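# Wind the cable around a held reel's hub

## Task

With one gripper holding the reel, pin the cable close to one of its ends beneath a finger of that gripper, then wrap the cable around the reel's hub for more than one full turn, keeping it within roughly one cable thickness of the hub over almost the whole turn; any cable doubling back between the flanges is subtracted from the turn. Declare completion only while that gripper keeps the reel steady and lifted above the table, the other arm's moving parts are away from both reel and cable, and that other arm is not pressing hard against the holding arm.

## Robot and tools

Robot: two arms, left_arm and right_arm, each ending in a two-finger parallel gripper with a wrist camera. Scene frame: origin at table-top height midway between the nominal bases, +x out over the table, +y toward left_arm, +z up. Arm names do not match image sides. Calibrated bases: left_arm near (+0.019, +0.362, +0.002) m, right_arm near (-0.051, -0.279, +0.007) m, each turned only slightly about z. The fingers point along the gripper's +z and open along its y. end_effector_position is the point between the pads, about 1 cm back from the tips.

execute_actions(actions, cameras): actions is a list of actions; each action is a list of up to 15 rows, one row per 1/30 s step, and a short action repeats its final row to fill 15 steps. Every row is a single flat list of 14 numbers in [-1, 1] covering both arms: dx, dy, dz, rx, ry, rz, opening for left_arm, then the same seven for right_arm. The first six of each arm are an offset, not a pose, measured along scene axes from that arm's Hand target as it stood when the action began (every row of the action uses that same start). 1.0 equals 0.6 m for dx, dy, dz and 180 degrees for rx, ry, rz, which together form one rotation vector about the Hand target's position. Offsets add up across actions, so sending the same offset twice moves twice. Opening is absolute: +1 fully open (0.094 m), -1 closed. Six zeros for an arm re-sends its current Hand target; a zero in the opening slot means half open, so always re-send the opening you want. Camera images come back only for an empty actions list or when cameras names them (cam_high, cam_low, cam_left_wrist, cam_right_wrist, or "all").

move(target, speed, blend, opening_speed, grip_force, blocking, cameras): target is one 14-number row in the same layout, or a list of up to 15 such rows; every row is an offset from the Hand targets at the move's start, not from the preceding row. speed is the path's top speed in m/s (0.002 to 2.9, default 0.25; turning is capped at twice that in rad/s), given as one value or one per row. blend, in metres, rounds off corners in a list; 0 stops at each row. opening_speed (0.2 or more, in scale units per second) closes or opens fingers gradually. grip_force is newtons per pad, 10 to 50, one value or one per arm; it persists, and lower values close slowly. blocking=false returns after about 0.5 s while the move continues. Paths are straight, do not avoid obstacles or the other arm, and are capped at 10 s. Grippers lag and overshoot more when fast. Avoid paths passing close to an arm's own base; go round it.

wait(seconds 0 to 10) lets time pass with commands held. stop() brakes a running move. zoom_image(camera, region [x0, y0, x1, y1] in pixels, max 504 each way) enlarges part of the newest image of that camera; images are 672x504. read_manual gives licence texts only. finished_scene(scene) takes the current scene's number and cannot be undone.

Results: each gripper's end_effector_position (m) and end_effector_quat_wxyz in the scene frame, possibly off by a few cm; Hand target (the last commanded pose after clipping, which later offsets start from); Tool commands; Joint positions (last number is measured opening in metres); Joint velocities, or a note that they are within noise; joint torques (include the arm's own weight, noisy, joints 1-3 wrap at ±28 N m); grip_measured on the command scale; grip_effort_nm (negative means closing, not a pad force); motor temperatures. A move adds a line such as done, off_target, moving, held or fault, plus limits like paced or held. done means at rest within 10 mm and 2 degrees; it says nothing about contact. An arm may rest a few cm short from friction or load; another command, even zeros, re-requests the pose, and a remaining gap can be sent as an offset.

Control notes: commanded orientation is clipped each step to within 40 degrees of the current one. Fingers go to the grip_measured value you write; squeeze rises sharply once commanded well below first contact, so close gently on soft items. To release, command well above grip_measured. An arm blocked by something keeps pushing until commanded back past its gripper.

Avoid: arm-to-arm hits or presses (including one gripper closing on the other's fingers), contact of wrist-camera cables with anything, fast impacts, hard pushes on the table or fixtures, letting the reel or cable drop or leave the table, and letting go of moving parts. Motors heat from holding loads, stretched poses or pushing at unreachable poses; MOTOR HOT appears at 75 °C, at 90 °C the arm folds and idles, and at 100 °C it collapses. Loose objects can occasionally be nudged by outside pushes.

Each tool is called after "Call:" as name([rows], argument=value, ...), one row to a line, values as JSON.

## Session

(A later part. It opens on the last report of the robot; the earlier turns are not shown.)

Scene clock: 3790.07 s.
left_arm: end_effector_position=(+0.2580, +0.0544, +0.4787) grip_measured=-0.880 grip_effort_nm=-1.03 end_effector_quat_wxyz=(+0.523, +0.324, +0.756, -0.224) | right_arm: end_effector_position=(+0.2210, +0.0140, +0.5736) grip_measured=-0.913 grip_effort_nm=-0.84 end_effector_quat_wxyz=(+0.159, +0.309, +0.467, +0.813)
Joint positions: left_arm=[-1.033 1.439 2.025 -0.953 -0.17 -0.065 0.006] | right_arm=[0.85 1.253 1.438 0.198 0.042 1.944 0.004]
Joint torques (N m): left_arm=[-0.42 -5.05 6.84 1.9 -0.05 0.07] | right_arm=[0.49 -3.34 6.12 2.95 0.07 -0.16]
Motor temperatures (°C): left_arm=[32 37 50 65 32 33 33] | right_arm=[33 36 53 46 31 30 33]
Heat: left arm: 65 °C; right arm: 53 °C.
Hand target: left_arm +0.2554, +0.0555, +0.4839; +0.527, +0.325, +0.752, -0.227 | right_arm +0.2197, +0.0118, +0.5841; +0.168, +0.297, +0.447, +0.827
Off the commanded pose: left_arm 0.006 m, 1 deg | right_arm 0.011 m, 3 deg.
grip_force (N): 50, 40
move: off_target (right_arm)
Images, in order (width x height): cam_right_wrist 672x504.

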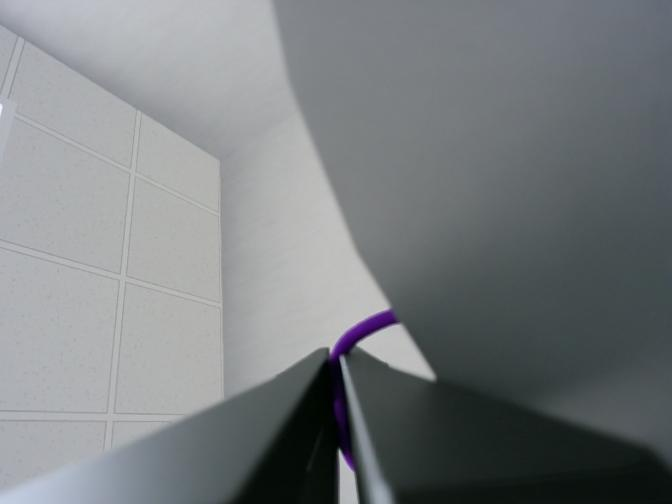

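Call:
move([
  [0,0,0,0,0,0,-1,0.0267,-0.0382,-0.0067,-0.02,0.02,0,-1],
  [0,0,0,0,0,0,-1,0.058,-0.076,-0.0118,-0.0393,0.0393,0,-1],
], speed=0.08, blend=[0.02,0], cameras=["all"])

Call:
zoom_image(camera="cam_high", region=[160, 60, 320, 220])

Call:
zoom_image(camera="cam_low", region=[230, 0, 430, 150])

Scene clock: 3799.47 s.
left_arm: end_effector_position=(+0.2604, +0.0583, +0.4757) grip_measured=-0.880 grip_effort_nm=-1.03 end_effector_quat_wxyz=(+0.522, +0.320, +0.762, -0.212) | right_arm: end_effector_position=(+0.2489, -0.0166, +0.5542) grip_measured=-0.913 grip_effort_nm=-0.84 end_effector_quat_wxyz=(+0.129, +0.330, +0.536, +0.766)
Joint positions: left_arm=[-1.033 1.439 2.025 -0.967 -0.193 -0.065 0.006] | right_arm=[0.621 1.253 1.535 -0.067 -0.235 2.007 0.004]
Joint torques (N m): left_arm=[-0.42 -5.15 6.84 2.04 0.19 0.04] | right_arm=[-1.94 -3.79 9.65 2.5 0.49 -0.01]
Motor temperatures (°C): left_arm=[32 37 50 66 32 33 33] | right_arm=[33 35 52 47 31 30 33]
Heat: left arm: 66 °C; right arm: 52 °C.
Hand target: left_arm +0.2553, +0.0554, +0.4839; +0.527, +0.325, +0.752, -0.227 | right_arm +0.2544, -0.0338, +0.5771; +0.159, +0.336, +0.507, +0.778
Off the commanded pose: left_arm 0.010 m, 2 deg | right_arm 0.029 m, 5 deg.
grip_force (N): 50, 40
move: off_target (right_arm)

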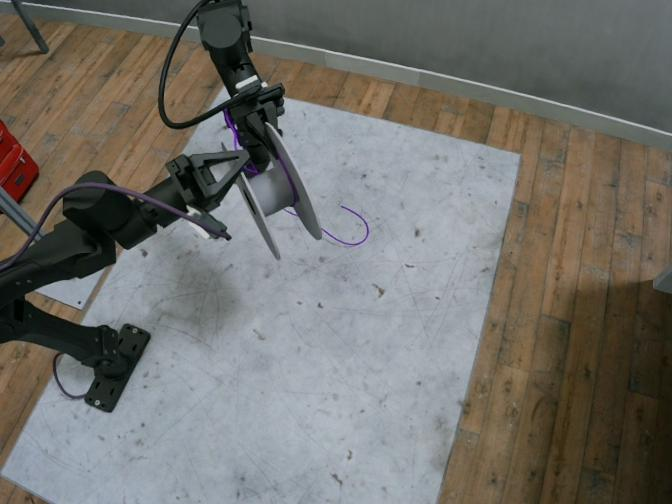

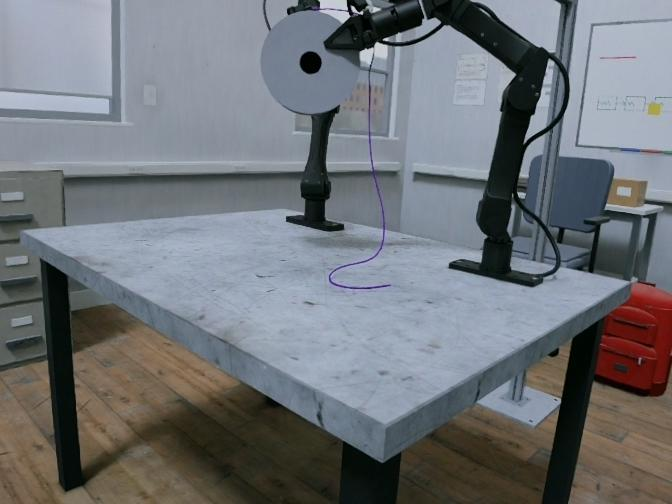

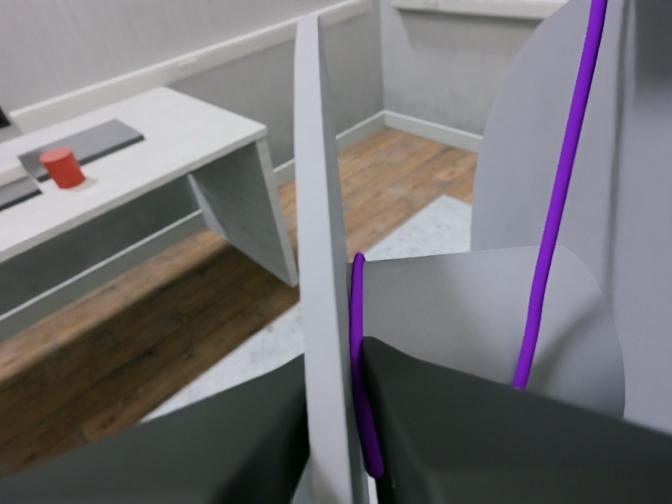

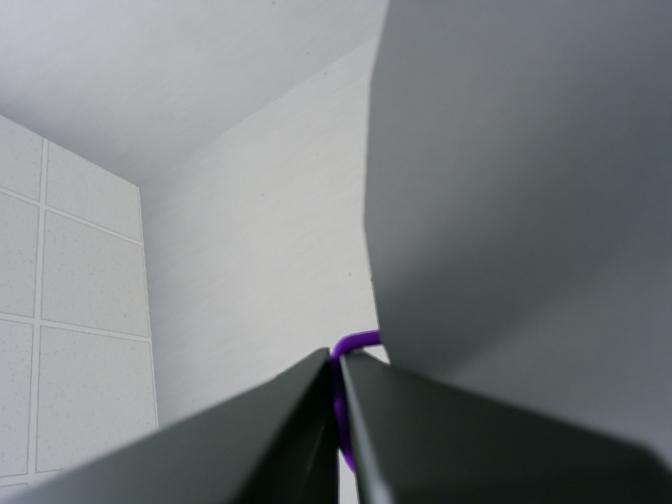

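Scaled by 3.150.

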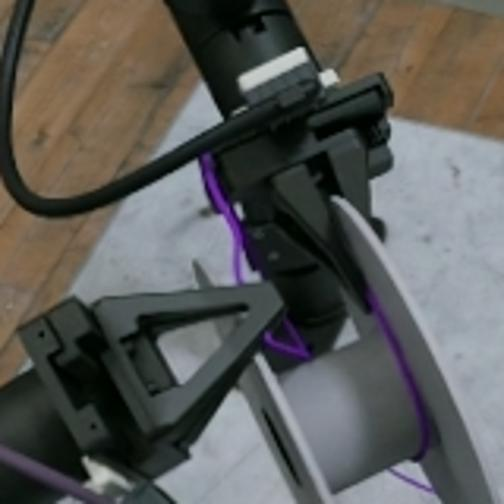

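Scaled by 2.520.

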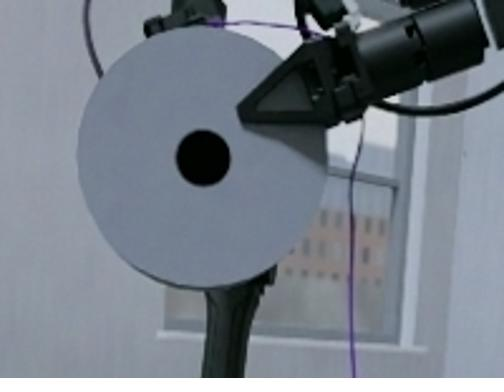

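Call:
move([
  [0,0,0,0,0,0,-1,-0.0123,0.0367,-0.0233,0,0,0,-1],
  [0,0,0,0,0,0,-1,-0.0123,0.0367,-0.0233,0,0,0,-0.5],
], speed=0.06, opening_speed=0.25, cameras=["cam_right_wrist", "cam_high", "cam_low"])

Call:
zoom_image(camera="cam_high", region=[160, 60, 320, 220])

Call:
zoom_image(camera="cam_low", region=[230, 0, 430, 150])

Scene clock: 3867.67 s.
left_arm: end_effector_position=(+0.2587, +0.0582, +0.4729) grip_measured=-0.880 grip_effort_nm=-1.03 end_effector_quat_wxyz=(+0.516, +0.324, +0.764, -0.212) | right_arm: end_effector_position=(+0.2448, -0.0114, +0.5635) grip_measured=-0.503 grip_effort_nm=0.15 end_effector_quat_wxyz=(+0.150, +0.337, +0.511, +0.776)
Joint positions: left_arm=[-1.033 1.439 2.025 -0.979 -0.184 -0.065 0.006] | right_arm=[0.694 1.253 1.53 -0.022 -0.11 1.992 0.023]
Joint torques (N m): left_arm=[-0.43 -5.2 6.76 2.15 0.12 0.06] | right_arm=[0.17 -3.37 5.53 2.58 0.12 -0.1]
Motor temperatures (°C): left_arm=[32 37 50 63 32 33 33] | right_arm=[34 35 50 45 32 30 34]
Heat: left arm: 63 °C; right arm: 50 °C.
Hand target: left_arm +0.2553, +0.0554, +0.4839; +0.527, +0.325, +0.752, -0.227 | right_arm +0.2471, -0.0117, +0.5630; +0.158, +0.337, +0.507, +0.777
Off the commanded pose: left_arm 0.012 m, 2 deg | right_arm 0.002 m, 1 deg.
grip_force (N): 50, 40
move: off_target (left_arm)
Images, in order (width x height): cam_high 672x504, cam_low 672x504, cam_right_wrist 672x504.

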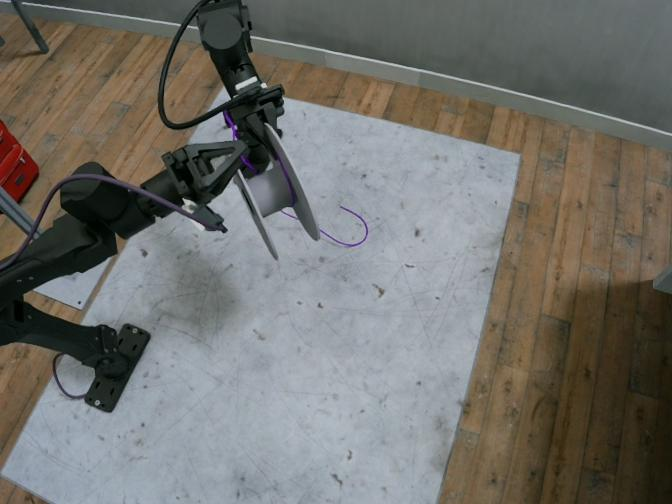

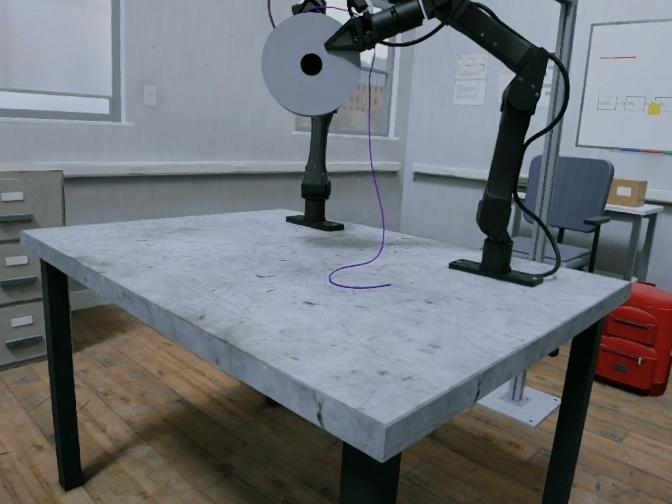

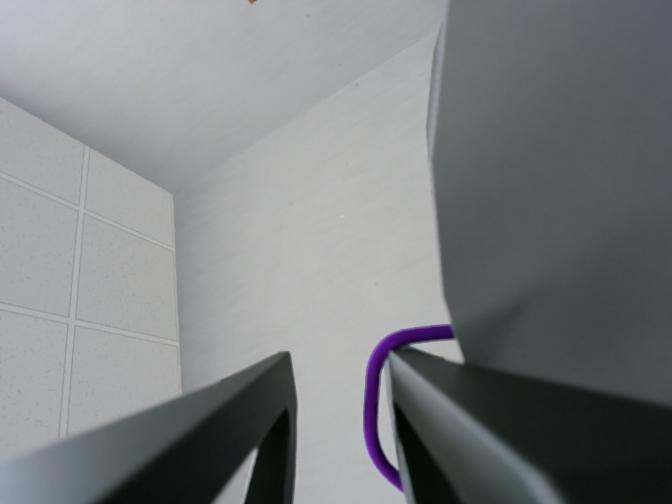

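Scaled by 3.150.

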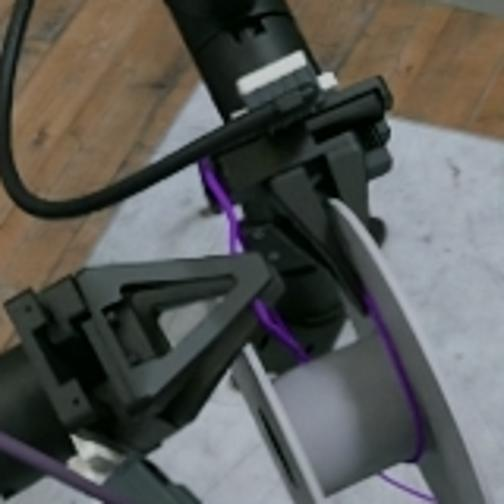

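Scaled by 2.520.

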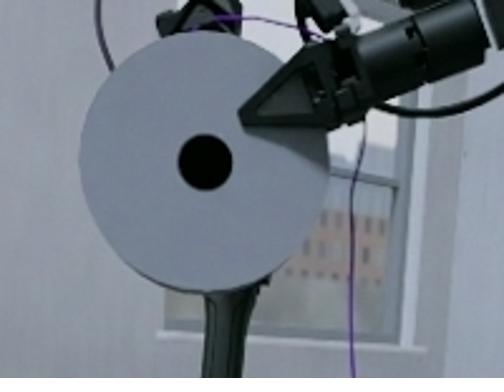

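Call:
move([
  [0,0,0,0,0,0,-1,-0.0707,-0.0707,0.0,0,0,0,-0.5],
  [0,0,0,0,0,0,-1,-0.1417,-0.1417,-0.0167,-0.4765,-0.3983,-0.0809,-0.5],
], speed=[0.06,0.2], blend=[0.01,0], cameras=["all"])

Call:
zoom_image(camera="cam_high", region=[160, 60, 320, 220])

Call:
zoom_image(camera="cam_low", region=[230, 0, 430, 150])

Scene clock: 3893.43 s.
left_arm: end_effector_position=(+0.2537, +0.0548, +0.4710) grip_measured=-0.880 grip_effort_nm=-1.03 end_effector_quat_wxyz=(+0.510, +0.337, +0.761, -0.218) | right_arm: end_effector_position=(+0.1721, -0.0914, +0.5403) grip_measured=-0.503 grip_effort_nm=0.13 end_effector_quat_wxyz=(+0.641, -0.270, +0.665, +0.272)
Joint positions: left_arm=[-1.038 1.439 2.025 -0.986 -0.162 -0.056 0.006] | right_arm=[0.561 1.031 1.682 -0.682 -0.237 0.009 0.023]
Joint torques (N m): left_arm=[0.16 -5.16 6.82 2.2 -0.12 -0.08] | right_arm=[0.65 -1.62 7.39 2.33 0.01 -0.09]
Motor temperatures (°C): left_arm=[32 37 50 64 32 33 33] | right_arm=[34 35 49 45 31 30 33]
Heat: left arm: 64 °C; right arm: 49 °C.
Hand target: left_arm +0.2554, +0.0555, +0.4839; +0.527, +0.325, +0.752, -0.227 | right_arm +0.1621, -0.0967, +0.5530; +0.653, -0.271, +0.653, +0.270
Off the commanded pose: left_arm 0.013 m, 3 deg | right_arm 0.017 m, 2 deg.
grip_force (N): 50, 40
move: off_target (left_arm, right_arm)

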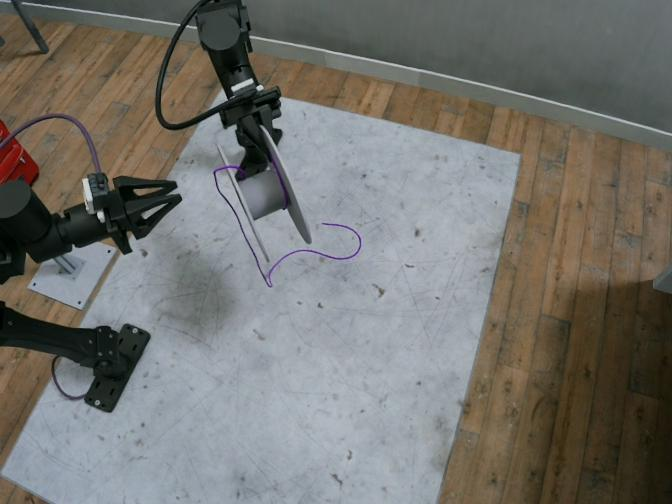

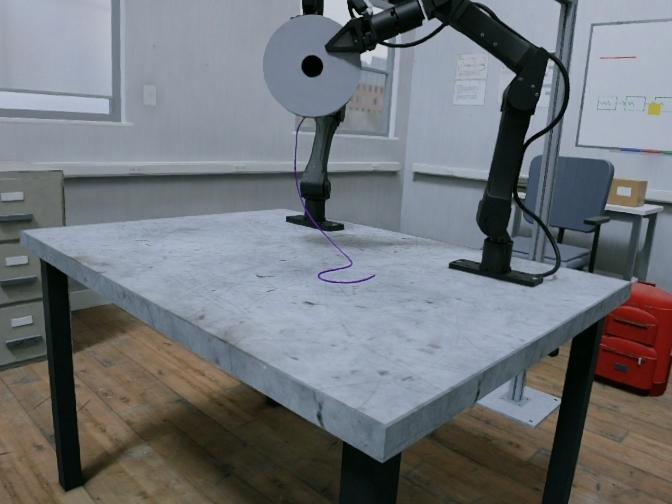

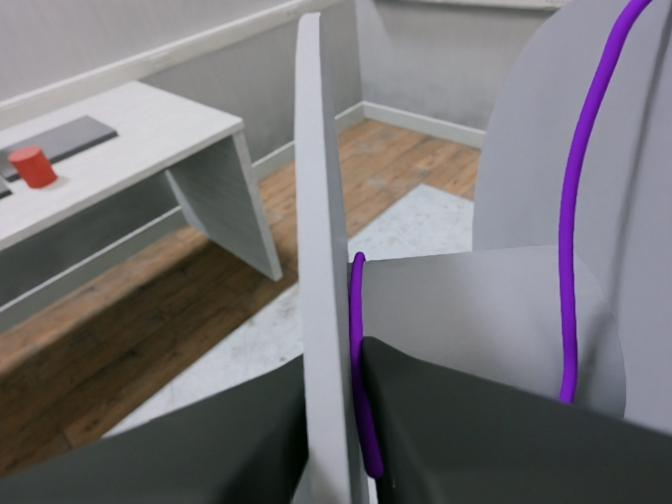

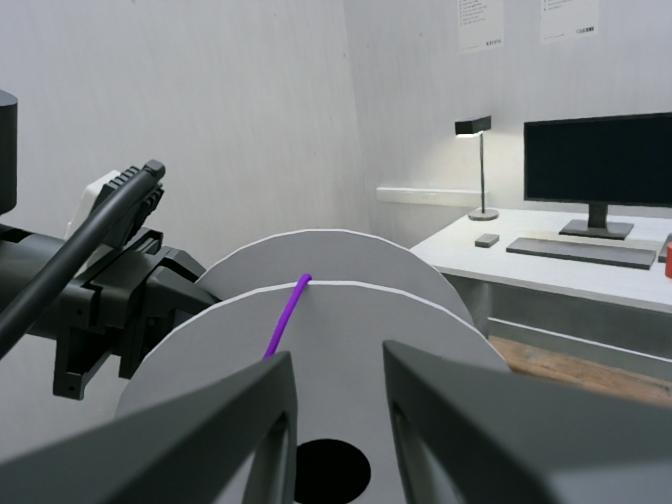

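Scaled by 3.150.

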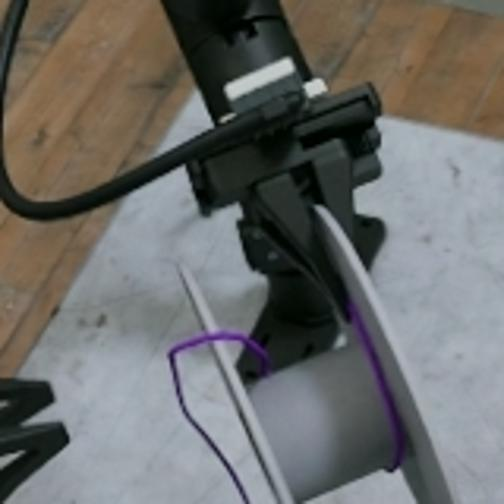

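Scaled by 2.520.

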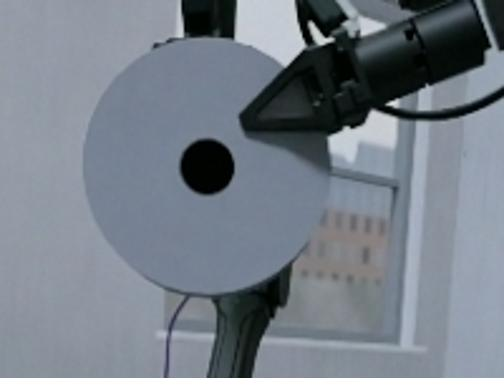

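Call:
move(target=[0,0,0,0,0,0,-1,0.0085,0.0618,-0.155,0,0,0,-0.4], speed=0.15, cameras=["cam_right_wrist", "cam_high"])

Scene clock: 3926.03 s.
left_arm: end_effector_position=(+0.2537, +0.0548, +0.4710) grip_measured=-0.880 grip_effort_nm=-1.03 end_effector_quat_wxyz=(+0.510, +0.337, +0.761, -0.218) | right_arm: end_effector_position=(+0.1699, -0.0580, +0.4567) grip_measured=-0.403 grip_effort_nm=0.15 end_effector_quat_wxyz=(+0.645, -0.271, +0.661, +0.271)
Joint positions: left_arm=[-1.038 1.439 2.025 -0.986 -0.162 -0.056 0.006] | right_arm=[0.786 0.867 1.192 -0.346 -0.012 0.008 0.028]
Joint torques (N m): left_arm=[0.17 -5.22 6.83 2.21 -0.15 -0.06] | right_arm=[0.68 -1.51 5.79 2.69 0.08 -0.11]
Motor temperatures (°C): left_arm=[32 37 50 62 32 33 33] | right_arm=[34 34 49 46 31 30 33]
Heat: left arm: 62 °C; right arm: 49 °C.
Hand target: left_arm +0.2554, +0.0555, +0.4839; +0.527, +0.325, +0.752, -0.227 | right_arm +0.1673, -0.0596, +0.4599; +0.653, -0.271, +0.653, +0.270
Off the commanded pose: left_arm 0.013 m, 3 deg | right_arm 0.005 m, 1 deg.
grip_force (N): 50, 40
move: off_target (left_arm)
Images, in order (width x height): cam_high 672x504, cam_right_wrist 672x504.

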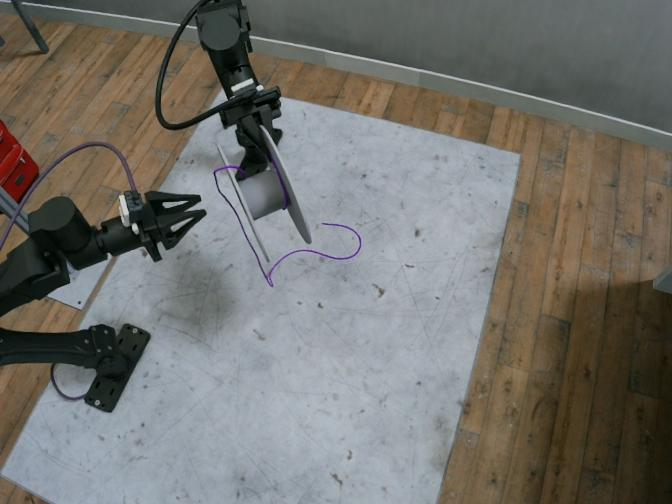

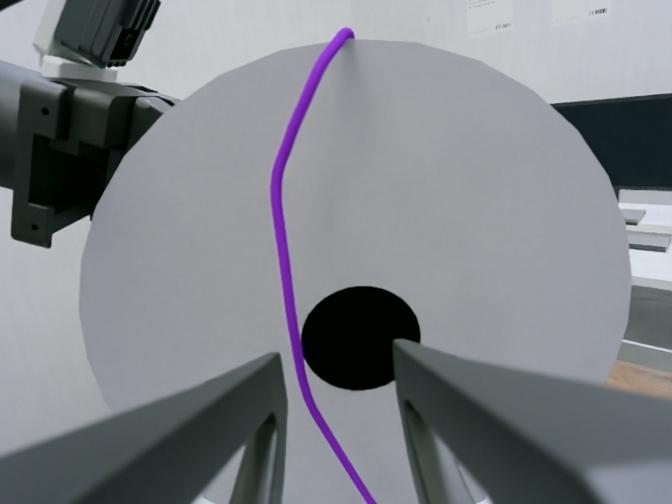

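Call:
zoom_image(camera="cam_right_wrist", region=[220, 130, 420, 330])

Call:
zoom_image(camera="cam_right_wrist", region=[250, 330, 420, 504])

Scaled by 2.520.

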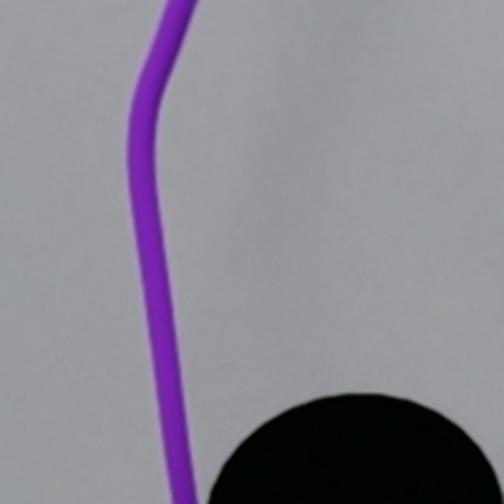

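Scaled by 2.897.

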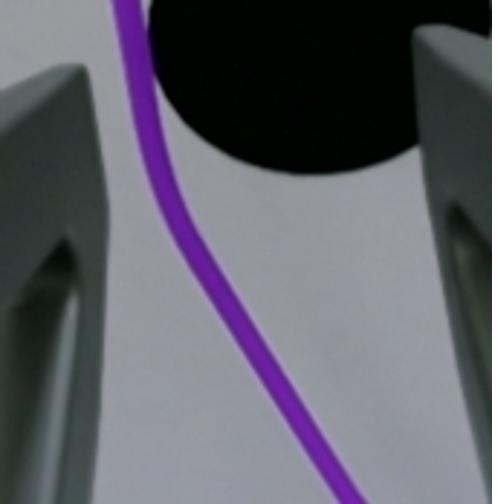

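Call:
move(target=[0,0,0,0,0,0,-1,0.0402,0.0542,-0.0667,0,0,0,-0.4], speed=0.08, cameras=["cam_right_wrist", "cam_high", "cam_low"])

Call:
zoom_image(camera="cam_right_wrist", region=[220, 250, 470, 504])

Scene clock: 3953.47 s.
left_arm: end_effector_position=(+0.2537, +0.0548, +0.4710) grip_measured=-0.880 grip_effort_nm=-1.03 end_effector_quat_wxyz=(+0.510, +0.337, +0.761, -0.218) | right_arm: end_effector_position=(+0.1910, -0.0288, +0.4221) grip_measured=-0.403 grip_effort_nm=0.15 end_effector_quat_wxyz=(+0.651, -0.269, +0.655, +0.273)
Joint positions: left_arm=[-1.038 1.439 2.025 -0.986 -0.162 -0.056 0.006] | right_arm=[0.822 0.924 1.036 -0.116 0.024 0.008 0.028]
Joint torques (N m): left_arm=[0.16 -5.16 6.83 2.21 -0.11 -0.06] | right_arm=[0.54 -1.42 6.09 2.64 0.07 -0.08]
Motor temperatures (°C): left_arm=[32 37 50 62 32 33 33] | right_arm=[34 34 48 48 31 30 33]
Heat: left arm: 62 °C; right arm: 48 °C.
Hand target: left_arm +0.2554, +0.0555, +0.4839; +0.527, +0.325, +0.752, -0.227 | right_arm +0.1913, -0.0271, +0.4200; +0.653, -0.271, +0.653, +0.271
Off the commanded pose: left_arm 0.013 m, 3 deg | right_arm 0.003 m, 1 deg.
grip_force (N): 50, 40
move: off_target (left_arm)
Images, in order (width x height): cam_high 672x504, cam_low 672x504, cam_right_wrist 672x504.

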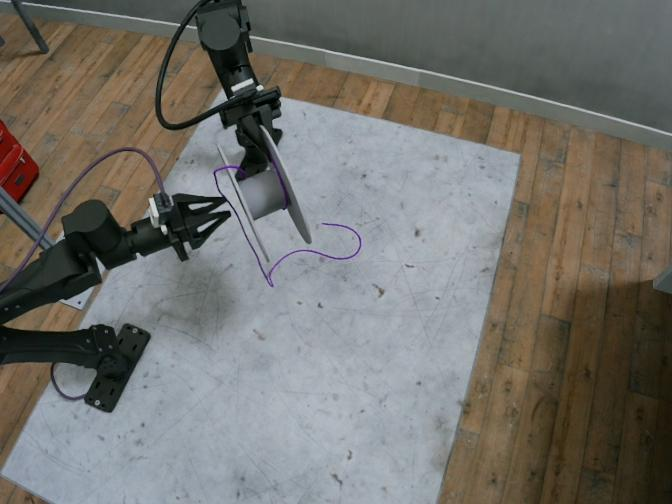

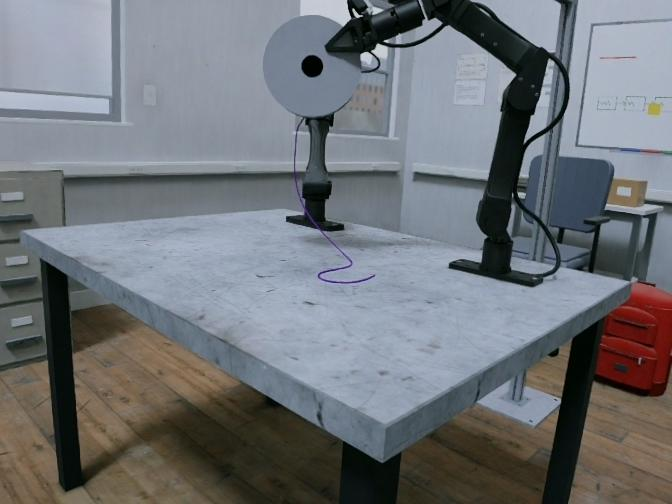

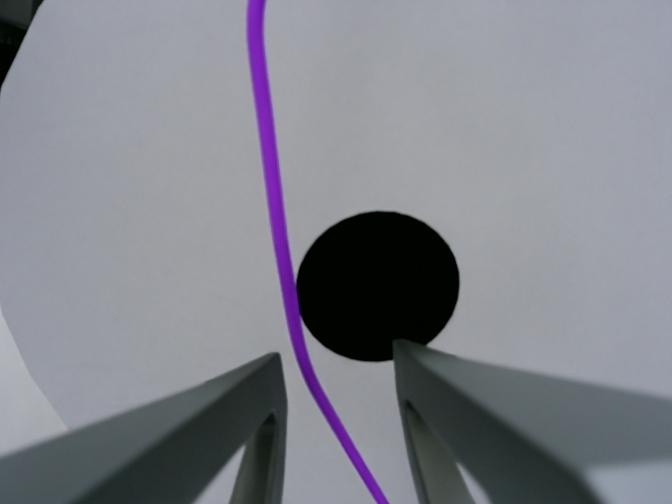

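Scaled by 1.984.

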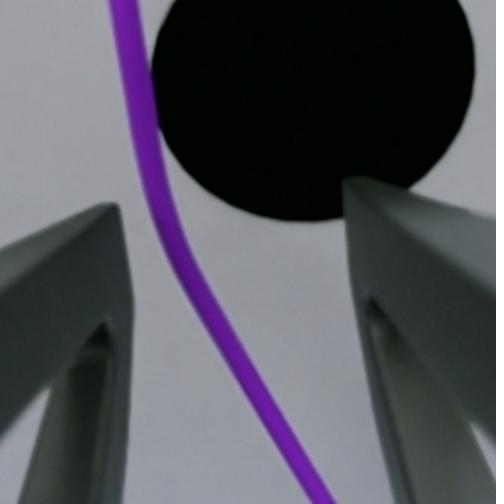

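Call:
move(target=[0,0,0,0,0,0,-1,0.0105,0.0255,0.0,0,0,0,-0.4], speed=0.06, cameras=["cam_right_wrist"])

Call:
zoom_image(camera="cam_right_wrist", region=[220, 250, 470, 504])

Scene clock: 3965.90 s.
left_arm: end_effector_position=(+0.2537, +0.0548, +0.4710) grip_measured=-0.880 grip_effort_nm=-1.03 end_effector_quat_wxyz=(+0.510, +0.337, +0.761, -0.218) | right_arm: end_effector_position=(+0.1978, -0.0132, +0.4130) grip_measured=-0.403 grip_effort_nm=0.15 end_effector_quat_wxyz=(+0.645, -0.272, +0.661, +0.270)
Joint positions: left_arm=[-1.038 1.439 2.025 -0.986 -0.162 -0.056 0.006] | right_arm=[0.854 0.979 1.036 -0.079 0.056 0.008 0.028]
Joint torques (N m): left_arm=[0.1 -5.24 6.84 2.2 -0.14 -0.06] | right_arm=[0.69 -1.55 7.79 2.7 0.06 -0.14]
Motor temperatures (°C): left_arm=[32 37 50 62 32 33 33] | right_arm=[34 34 48 47 31 30 33]
Heat: left arm: 62 °C; right arm: 48 °C.
Hand target: left_arm +0.2554, +0.0555, +0.4839; +0.527, +0.325, +0.752, -0.227 | right_arm +0.1976, -0.0119, +0.4201; +0.653, -0.271, +0.653, +0.270
Off the commanded pose: left_arm 0.013 m, 3 deg | right_arm 0.007 m, 1 deg.
grip_force (N): 50, 40
move: off_target (left_arm)
Images, in order (width x height): cam_right_wrist 672x504.

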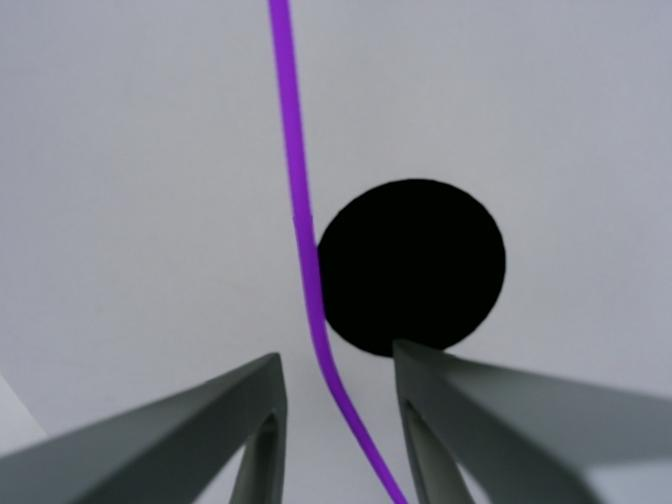

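Scaled by 1.984.

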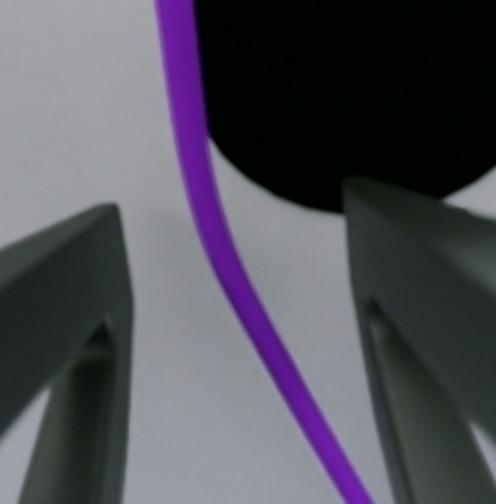

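Call:
move(target=[0,0,0,0,0,0,-1,0.016,0.016,0.0,0,0,0,-0.4], speed=0.06, cameras=["cam_right_wrist"])

Call:
zoom_image(camera="cam_right_wrist", region=[220, 250, 470, 504])

Scene clock: 3974.37 s.
left_arm: end_effector_position=(+0.2559, +0.0573, +0.4704) grip_measured=-0.880 grip_effort_nm=-1.03 end_effector_quat_wxyz=(+0.512, +0.334, +0.763, -0.210) | right_arm: end_effector_position=(+0.2063, -0.0037, +0.4044) grip_measured=-0.403 grip_effort_nm=0.15 end_effector_quat_wxyz=(+0.640, -0.274, +0.666, +0.268)
Joint positions: left_arm=[-1.037 1.439 2.025 -0.99 -0.179 -0.053 0.006] | right_arm=[0.854 1.023 1.036 -0.051 0.056 0.008 0.028]
Joint torques (N m): left_arm=[0.09 -5.24 6.82 2.22 0.03 -0.09] | right_arm=[0.44 -1.51 9.39 2.72 0.01 -0.12]
Motor temperatures (°C): left_arm=[32 37 50 62 32 33 33] | right_arm=[34 34 48 48 31 30 33]
Heat: left arm: 62 °C; right arm: 48 °C.
Hand target: left_arm +0.2554, +0.0555, +0.4839; +0.527, +0.325, +0.752, -0.227 | right_arm +0.2073, -0.0022, +0.4200; +0.653, -0.271, +0.653, +0.271
Off the commanded pose: left_arm 0.014 m, 3 deg | right_arm 0.016 m, 2 deg.
grip_force (N): 50, 40
move: off_target (left_arm, right_arm)
Images, in order (width x height): cam_right_wrist 672x504.

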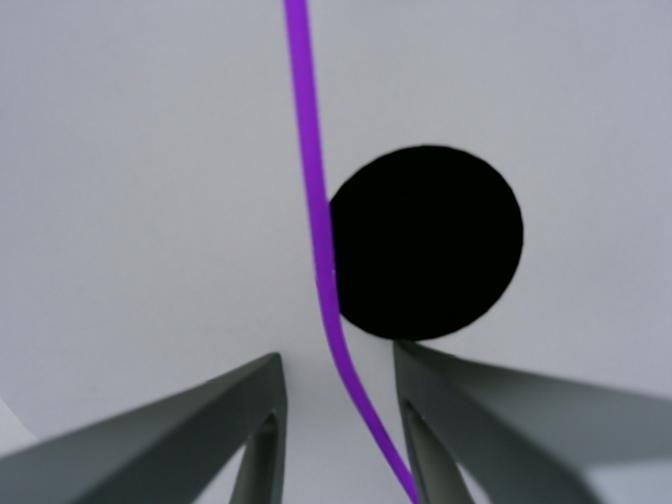

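Scaled by 1.984.

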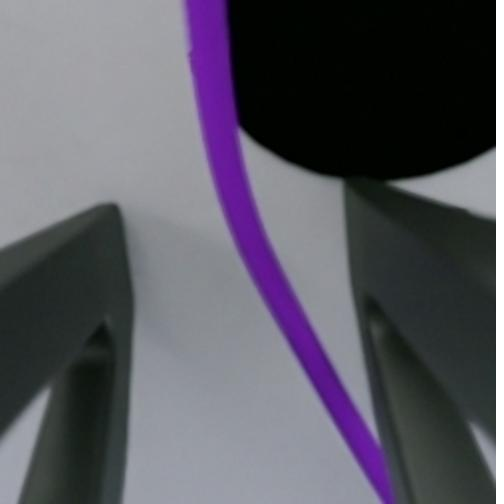

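Call:
move(target=[0,0,0,0,0,0,-1,-0.0083,-0.0083,0.0417,0,0,0,-0.4], speed=0.06, cameras=["cam_right_wrist"])

Call:
zoom_image(camera="cam_right_wrist", region=[220, 250, 470, 504])

Scene clock: 3995.93 s.
left_arm: end_effector_position=(+0.2553, +0.0567, +0.4703) grip_measured=-0.880 grip_effort_nm=-1.03 end_effector_quat_wxyz=(+0.511, +0.335, +0.762, -0.212) | right_arm: end_effector_position=(+0.2031, -0.0072, +0.4341) grip_measured=-0.403 grip_effort_nm=0.15 end_effector_quat_wxyz=(+0.647, -0.271, +0.659, +0.271)
Joint positions: left_arm=[-1.037 1.439 2.025 -0.99 -0.174 -0.053 0.006] | right_arm=[0.854 1.032 1.14 -0.123 0.056 0.007 0.028]
Joint torques (N m): left_arm=[0.09 -5.15 6.79 2.23 0.01 -0.08] | right_arm=[0.47 -1.69 9.68 2.4 0.01 -0.15]
Motor temperatures (°C): left_arm=[32 37 50 64 32 33 33] | right_arm=[33 34 49 48 31 30 32]
Heat: left arm: 64 °C; right arm: 49 °C.
Hand target: left_arm +0.2554, +0.0555, +0.4839; +0.527, +0.325, +0.752, -0.227 | right_arm +0.2023, -0.0072, +0.4450; +0.653, -0.271, +0.653, +0.270
Off the commanded pose: left_arm 0.014 m, 3 deg | right_arm 0.011 m, 1 deg.
grip_force (N): 50, 40
move: off_target (left_arm, right_arm)
Images, in order (width x height): cam_right_wrist 672x504.

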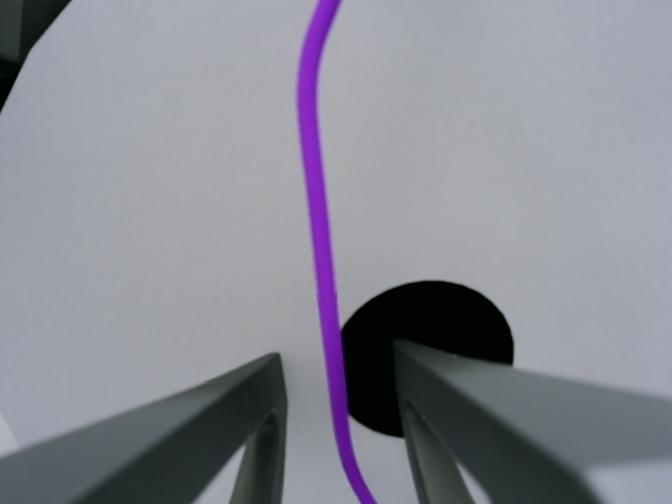

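Scaled by 1.984.

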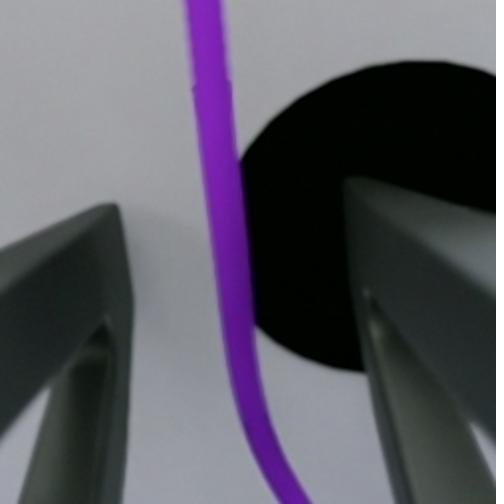

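Call:
move(target=[0,0,0,0,0,0,-1,0,0,0,0,0,0,-1], opening_speed=0.6, cameras=["cam_right_wrist"])

Scene clock: 4003.00 s.
left_arm: end_effector_position=(+0.2553, +0.0567, +0.4703) grip_measured=-0.880 grip_effort_nm=-1.03 end_effector_quat_wxyz=(+0.511, +0.335, +0.762, -0.212) | right_arm: end_effector_position=(+0.2031, -0.0072, +0.4340) grip_measured=-0.922 grip_effort_nm=-0.81 end_effector_quat_wxyz=(+0.647, -0.271, +0.659, +0.271)
Joint positions: left_arm=[-1.037 1.439 2.025 -0.99 -0.174 -0.053 0.006] | right_arm=[0.854 1.032 1.14 -0.123 0.056 0.007 0.004]
Joint torques (N m): left_arm=[0.03 -5.19 6.72 2.23 0 -0.09] | right_arm=[0.43 -1.89 9.42 2.38 0.04 -0.11]
Motor temperatures (°C): left_arm=[32 37 50 64 32 33 33] | right_arm=[33 34 51 48 31 30 32]
Heat: left arm: 64 °C; right arm: 51 °C.
Hand target: left_arm +0.2554, +0.0555, +0.4839; +0.527, +0.325, +0.752, -0.227 | right_arm +0.2023, -0.0072, +0.4450; +0.653, -0.271, +0.653, +0.270
Off the commanded pose: left_arm 0.014 m, 3 deg | right_arm 0.011 m, 1 deg.
grip_force (N): 50, 40
move: off_target (left_arm, right_arm)
Images, in order (width x height): cam_right_wrist 672x504.

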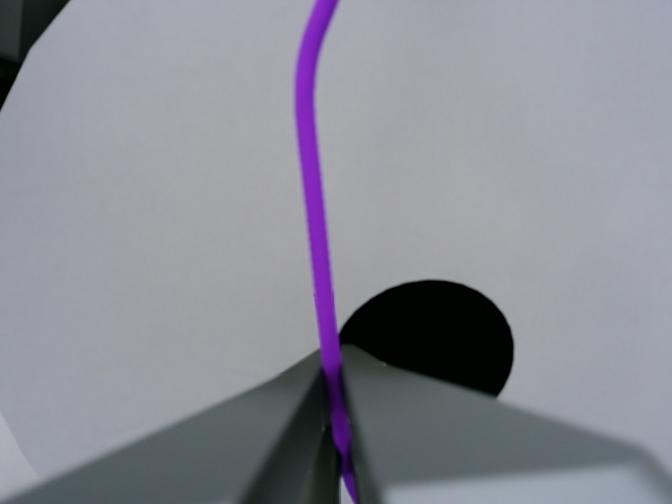

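Call:
move([
  [0,0,0,0,0,0,-1,0.0915,-0.1185,0.1058,-0.2357,-0.2357,0,-1],
  [0,0,0,0,0,0,-1,0.1442,-0.1258,0.2258,-0.3992,-0.3857,-0.008,-1],
], speed=0.12, blend=[0.02,0], cameras=["all"])

Call:
zoom_image(camera="cam_high", region=[160, 80, 340, 260])

Call:
zoom_image(camera="cam_low", region=[230, 0, 430, 150])

Scene clock: 4058.37 s.
left_arm: end_effector_position=(+0.2553, +0.0567, +0.4703) grip_measured=-0.880 grip_effort_nm=-1.03 end_effector_quat_wxyz=(+0.511, +0.335, +0.762, -0.212) | right_arm: end_effector_position=(+0.2890, -0.0820, +0.5761) grip_measured=-0.923 grip_effort_nm=-0.84 end_effector_quat_wxyz=(+0.621, -0.670, +0.230, -0.336)
Joint positions: left_arm=[-1.037 1.439 2.025 -0.99 -0.174 -0.053 0.006] | right_arm=[0.353 1.435 2.048 -0.616 -0.403 -1.738 0.004]
Joint torques (N m): left_arm=[0.09 -5.23 6.86 2.24 -0.01 -0.1] | right_arm=[-0.61 -3.1 7.58 2.26 -0.16 -0.11]
Motor temperatures (°C): left_arm=[32 37 49 65 32 33 33] | right_arm=[33 34 54 46 31 30 33]
Heat: left arm: 65 °C; right arm: 54 °C.
Hand target: left_arm +0.2554, +0.0555, +0.4839; +0.527, +0.325, +0.752, -0.227 | right_arm +0.2888, -0.0827, +0.5804; +0.621, -0.671, +0.225, -0.337
Off the commanded pose: left_arm 0.014 m, 3 deg | right_arm 0.004 m, 1 deg.
grip_force (N): 50, 40
move: off_target (left_arm)

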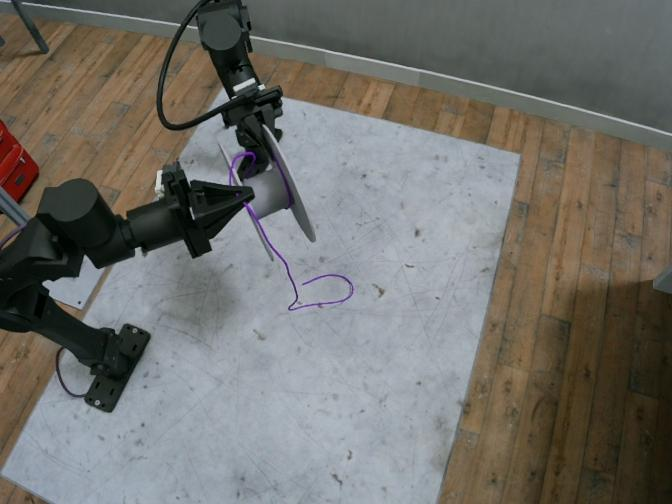

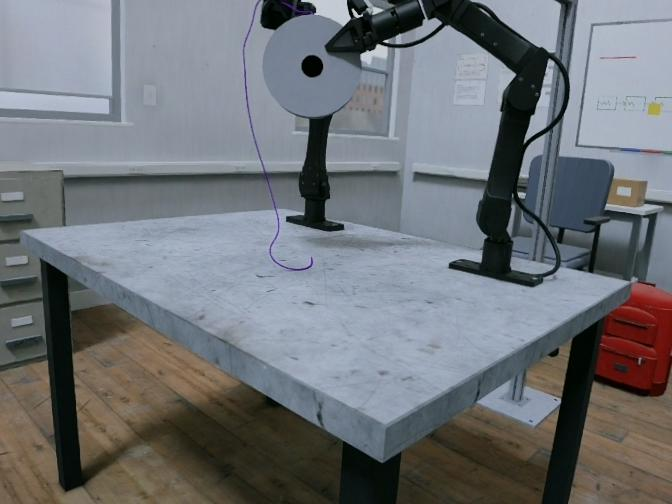

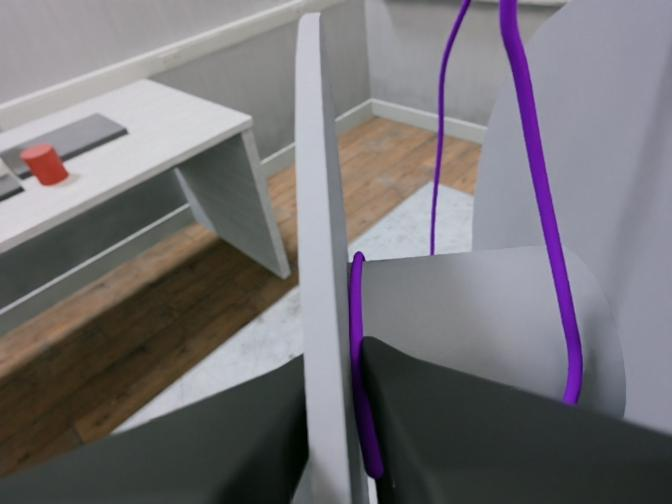

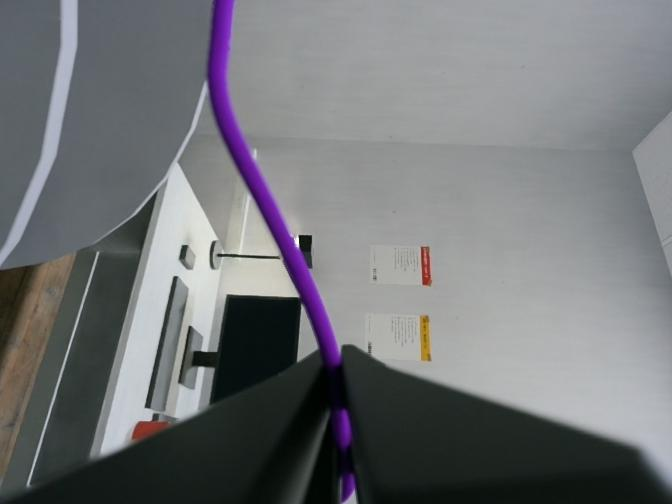

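Scaled by 2.800.

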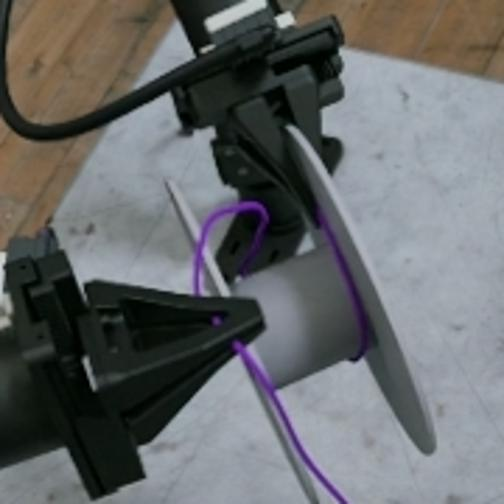

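Scaled by 2.520.

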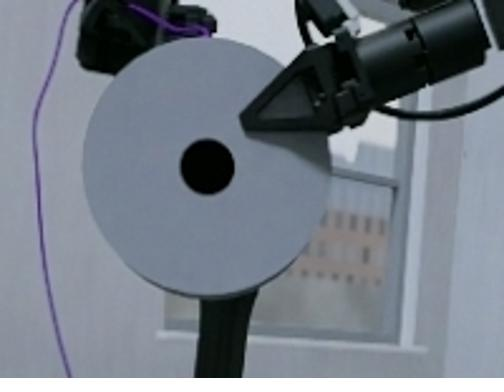

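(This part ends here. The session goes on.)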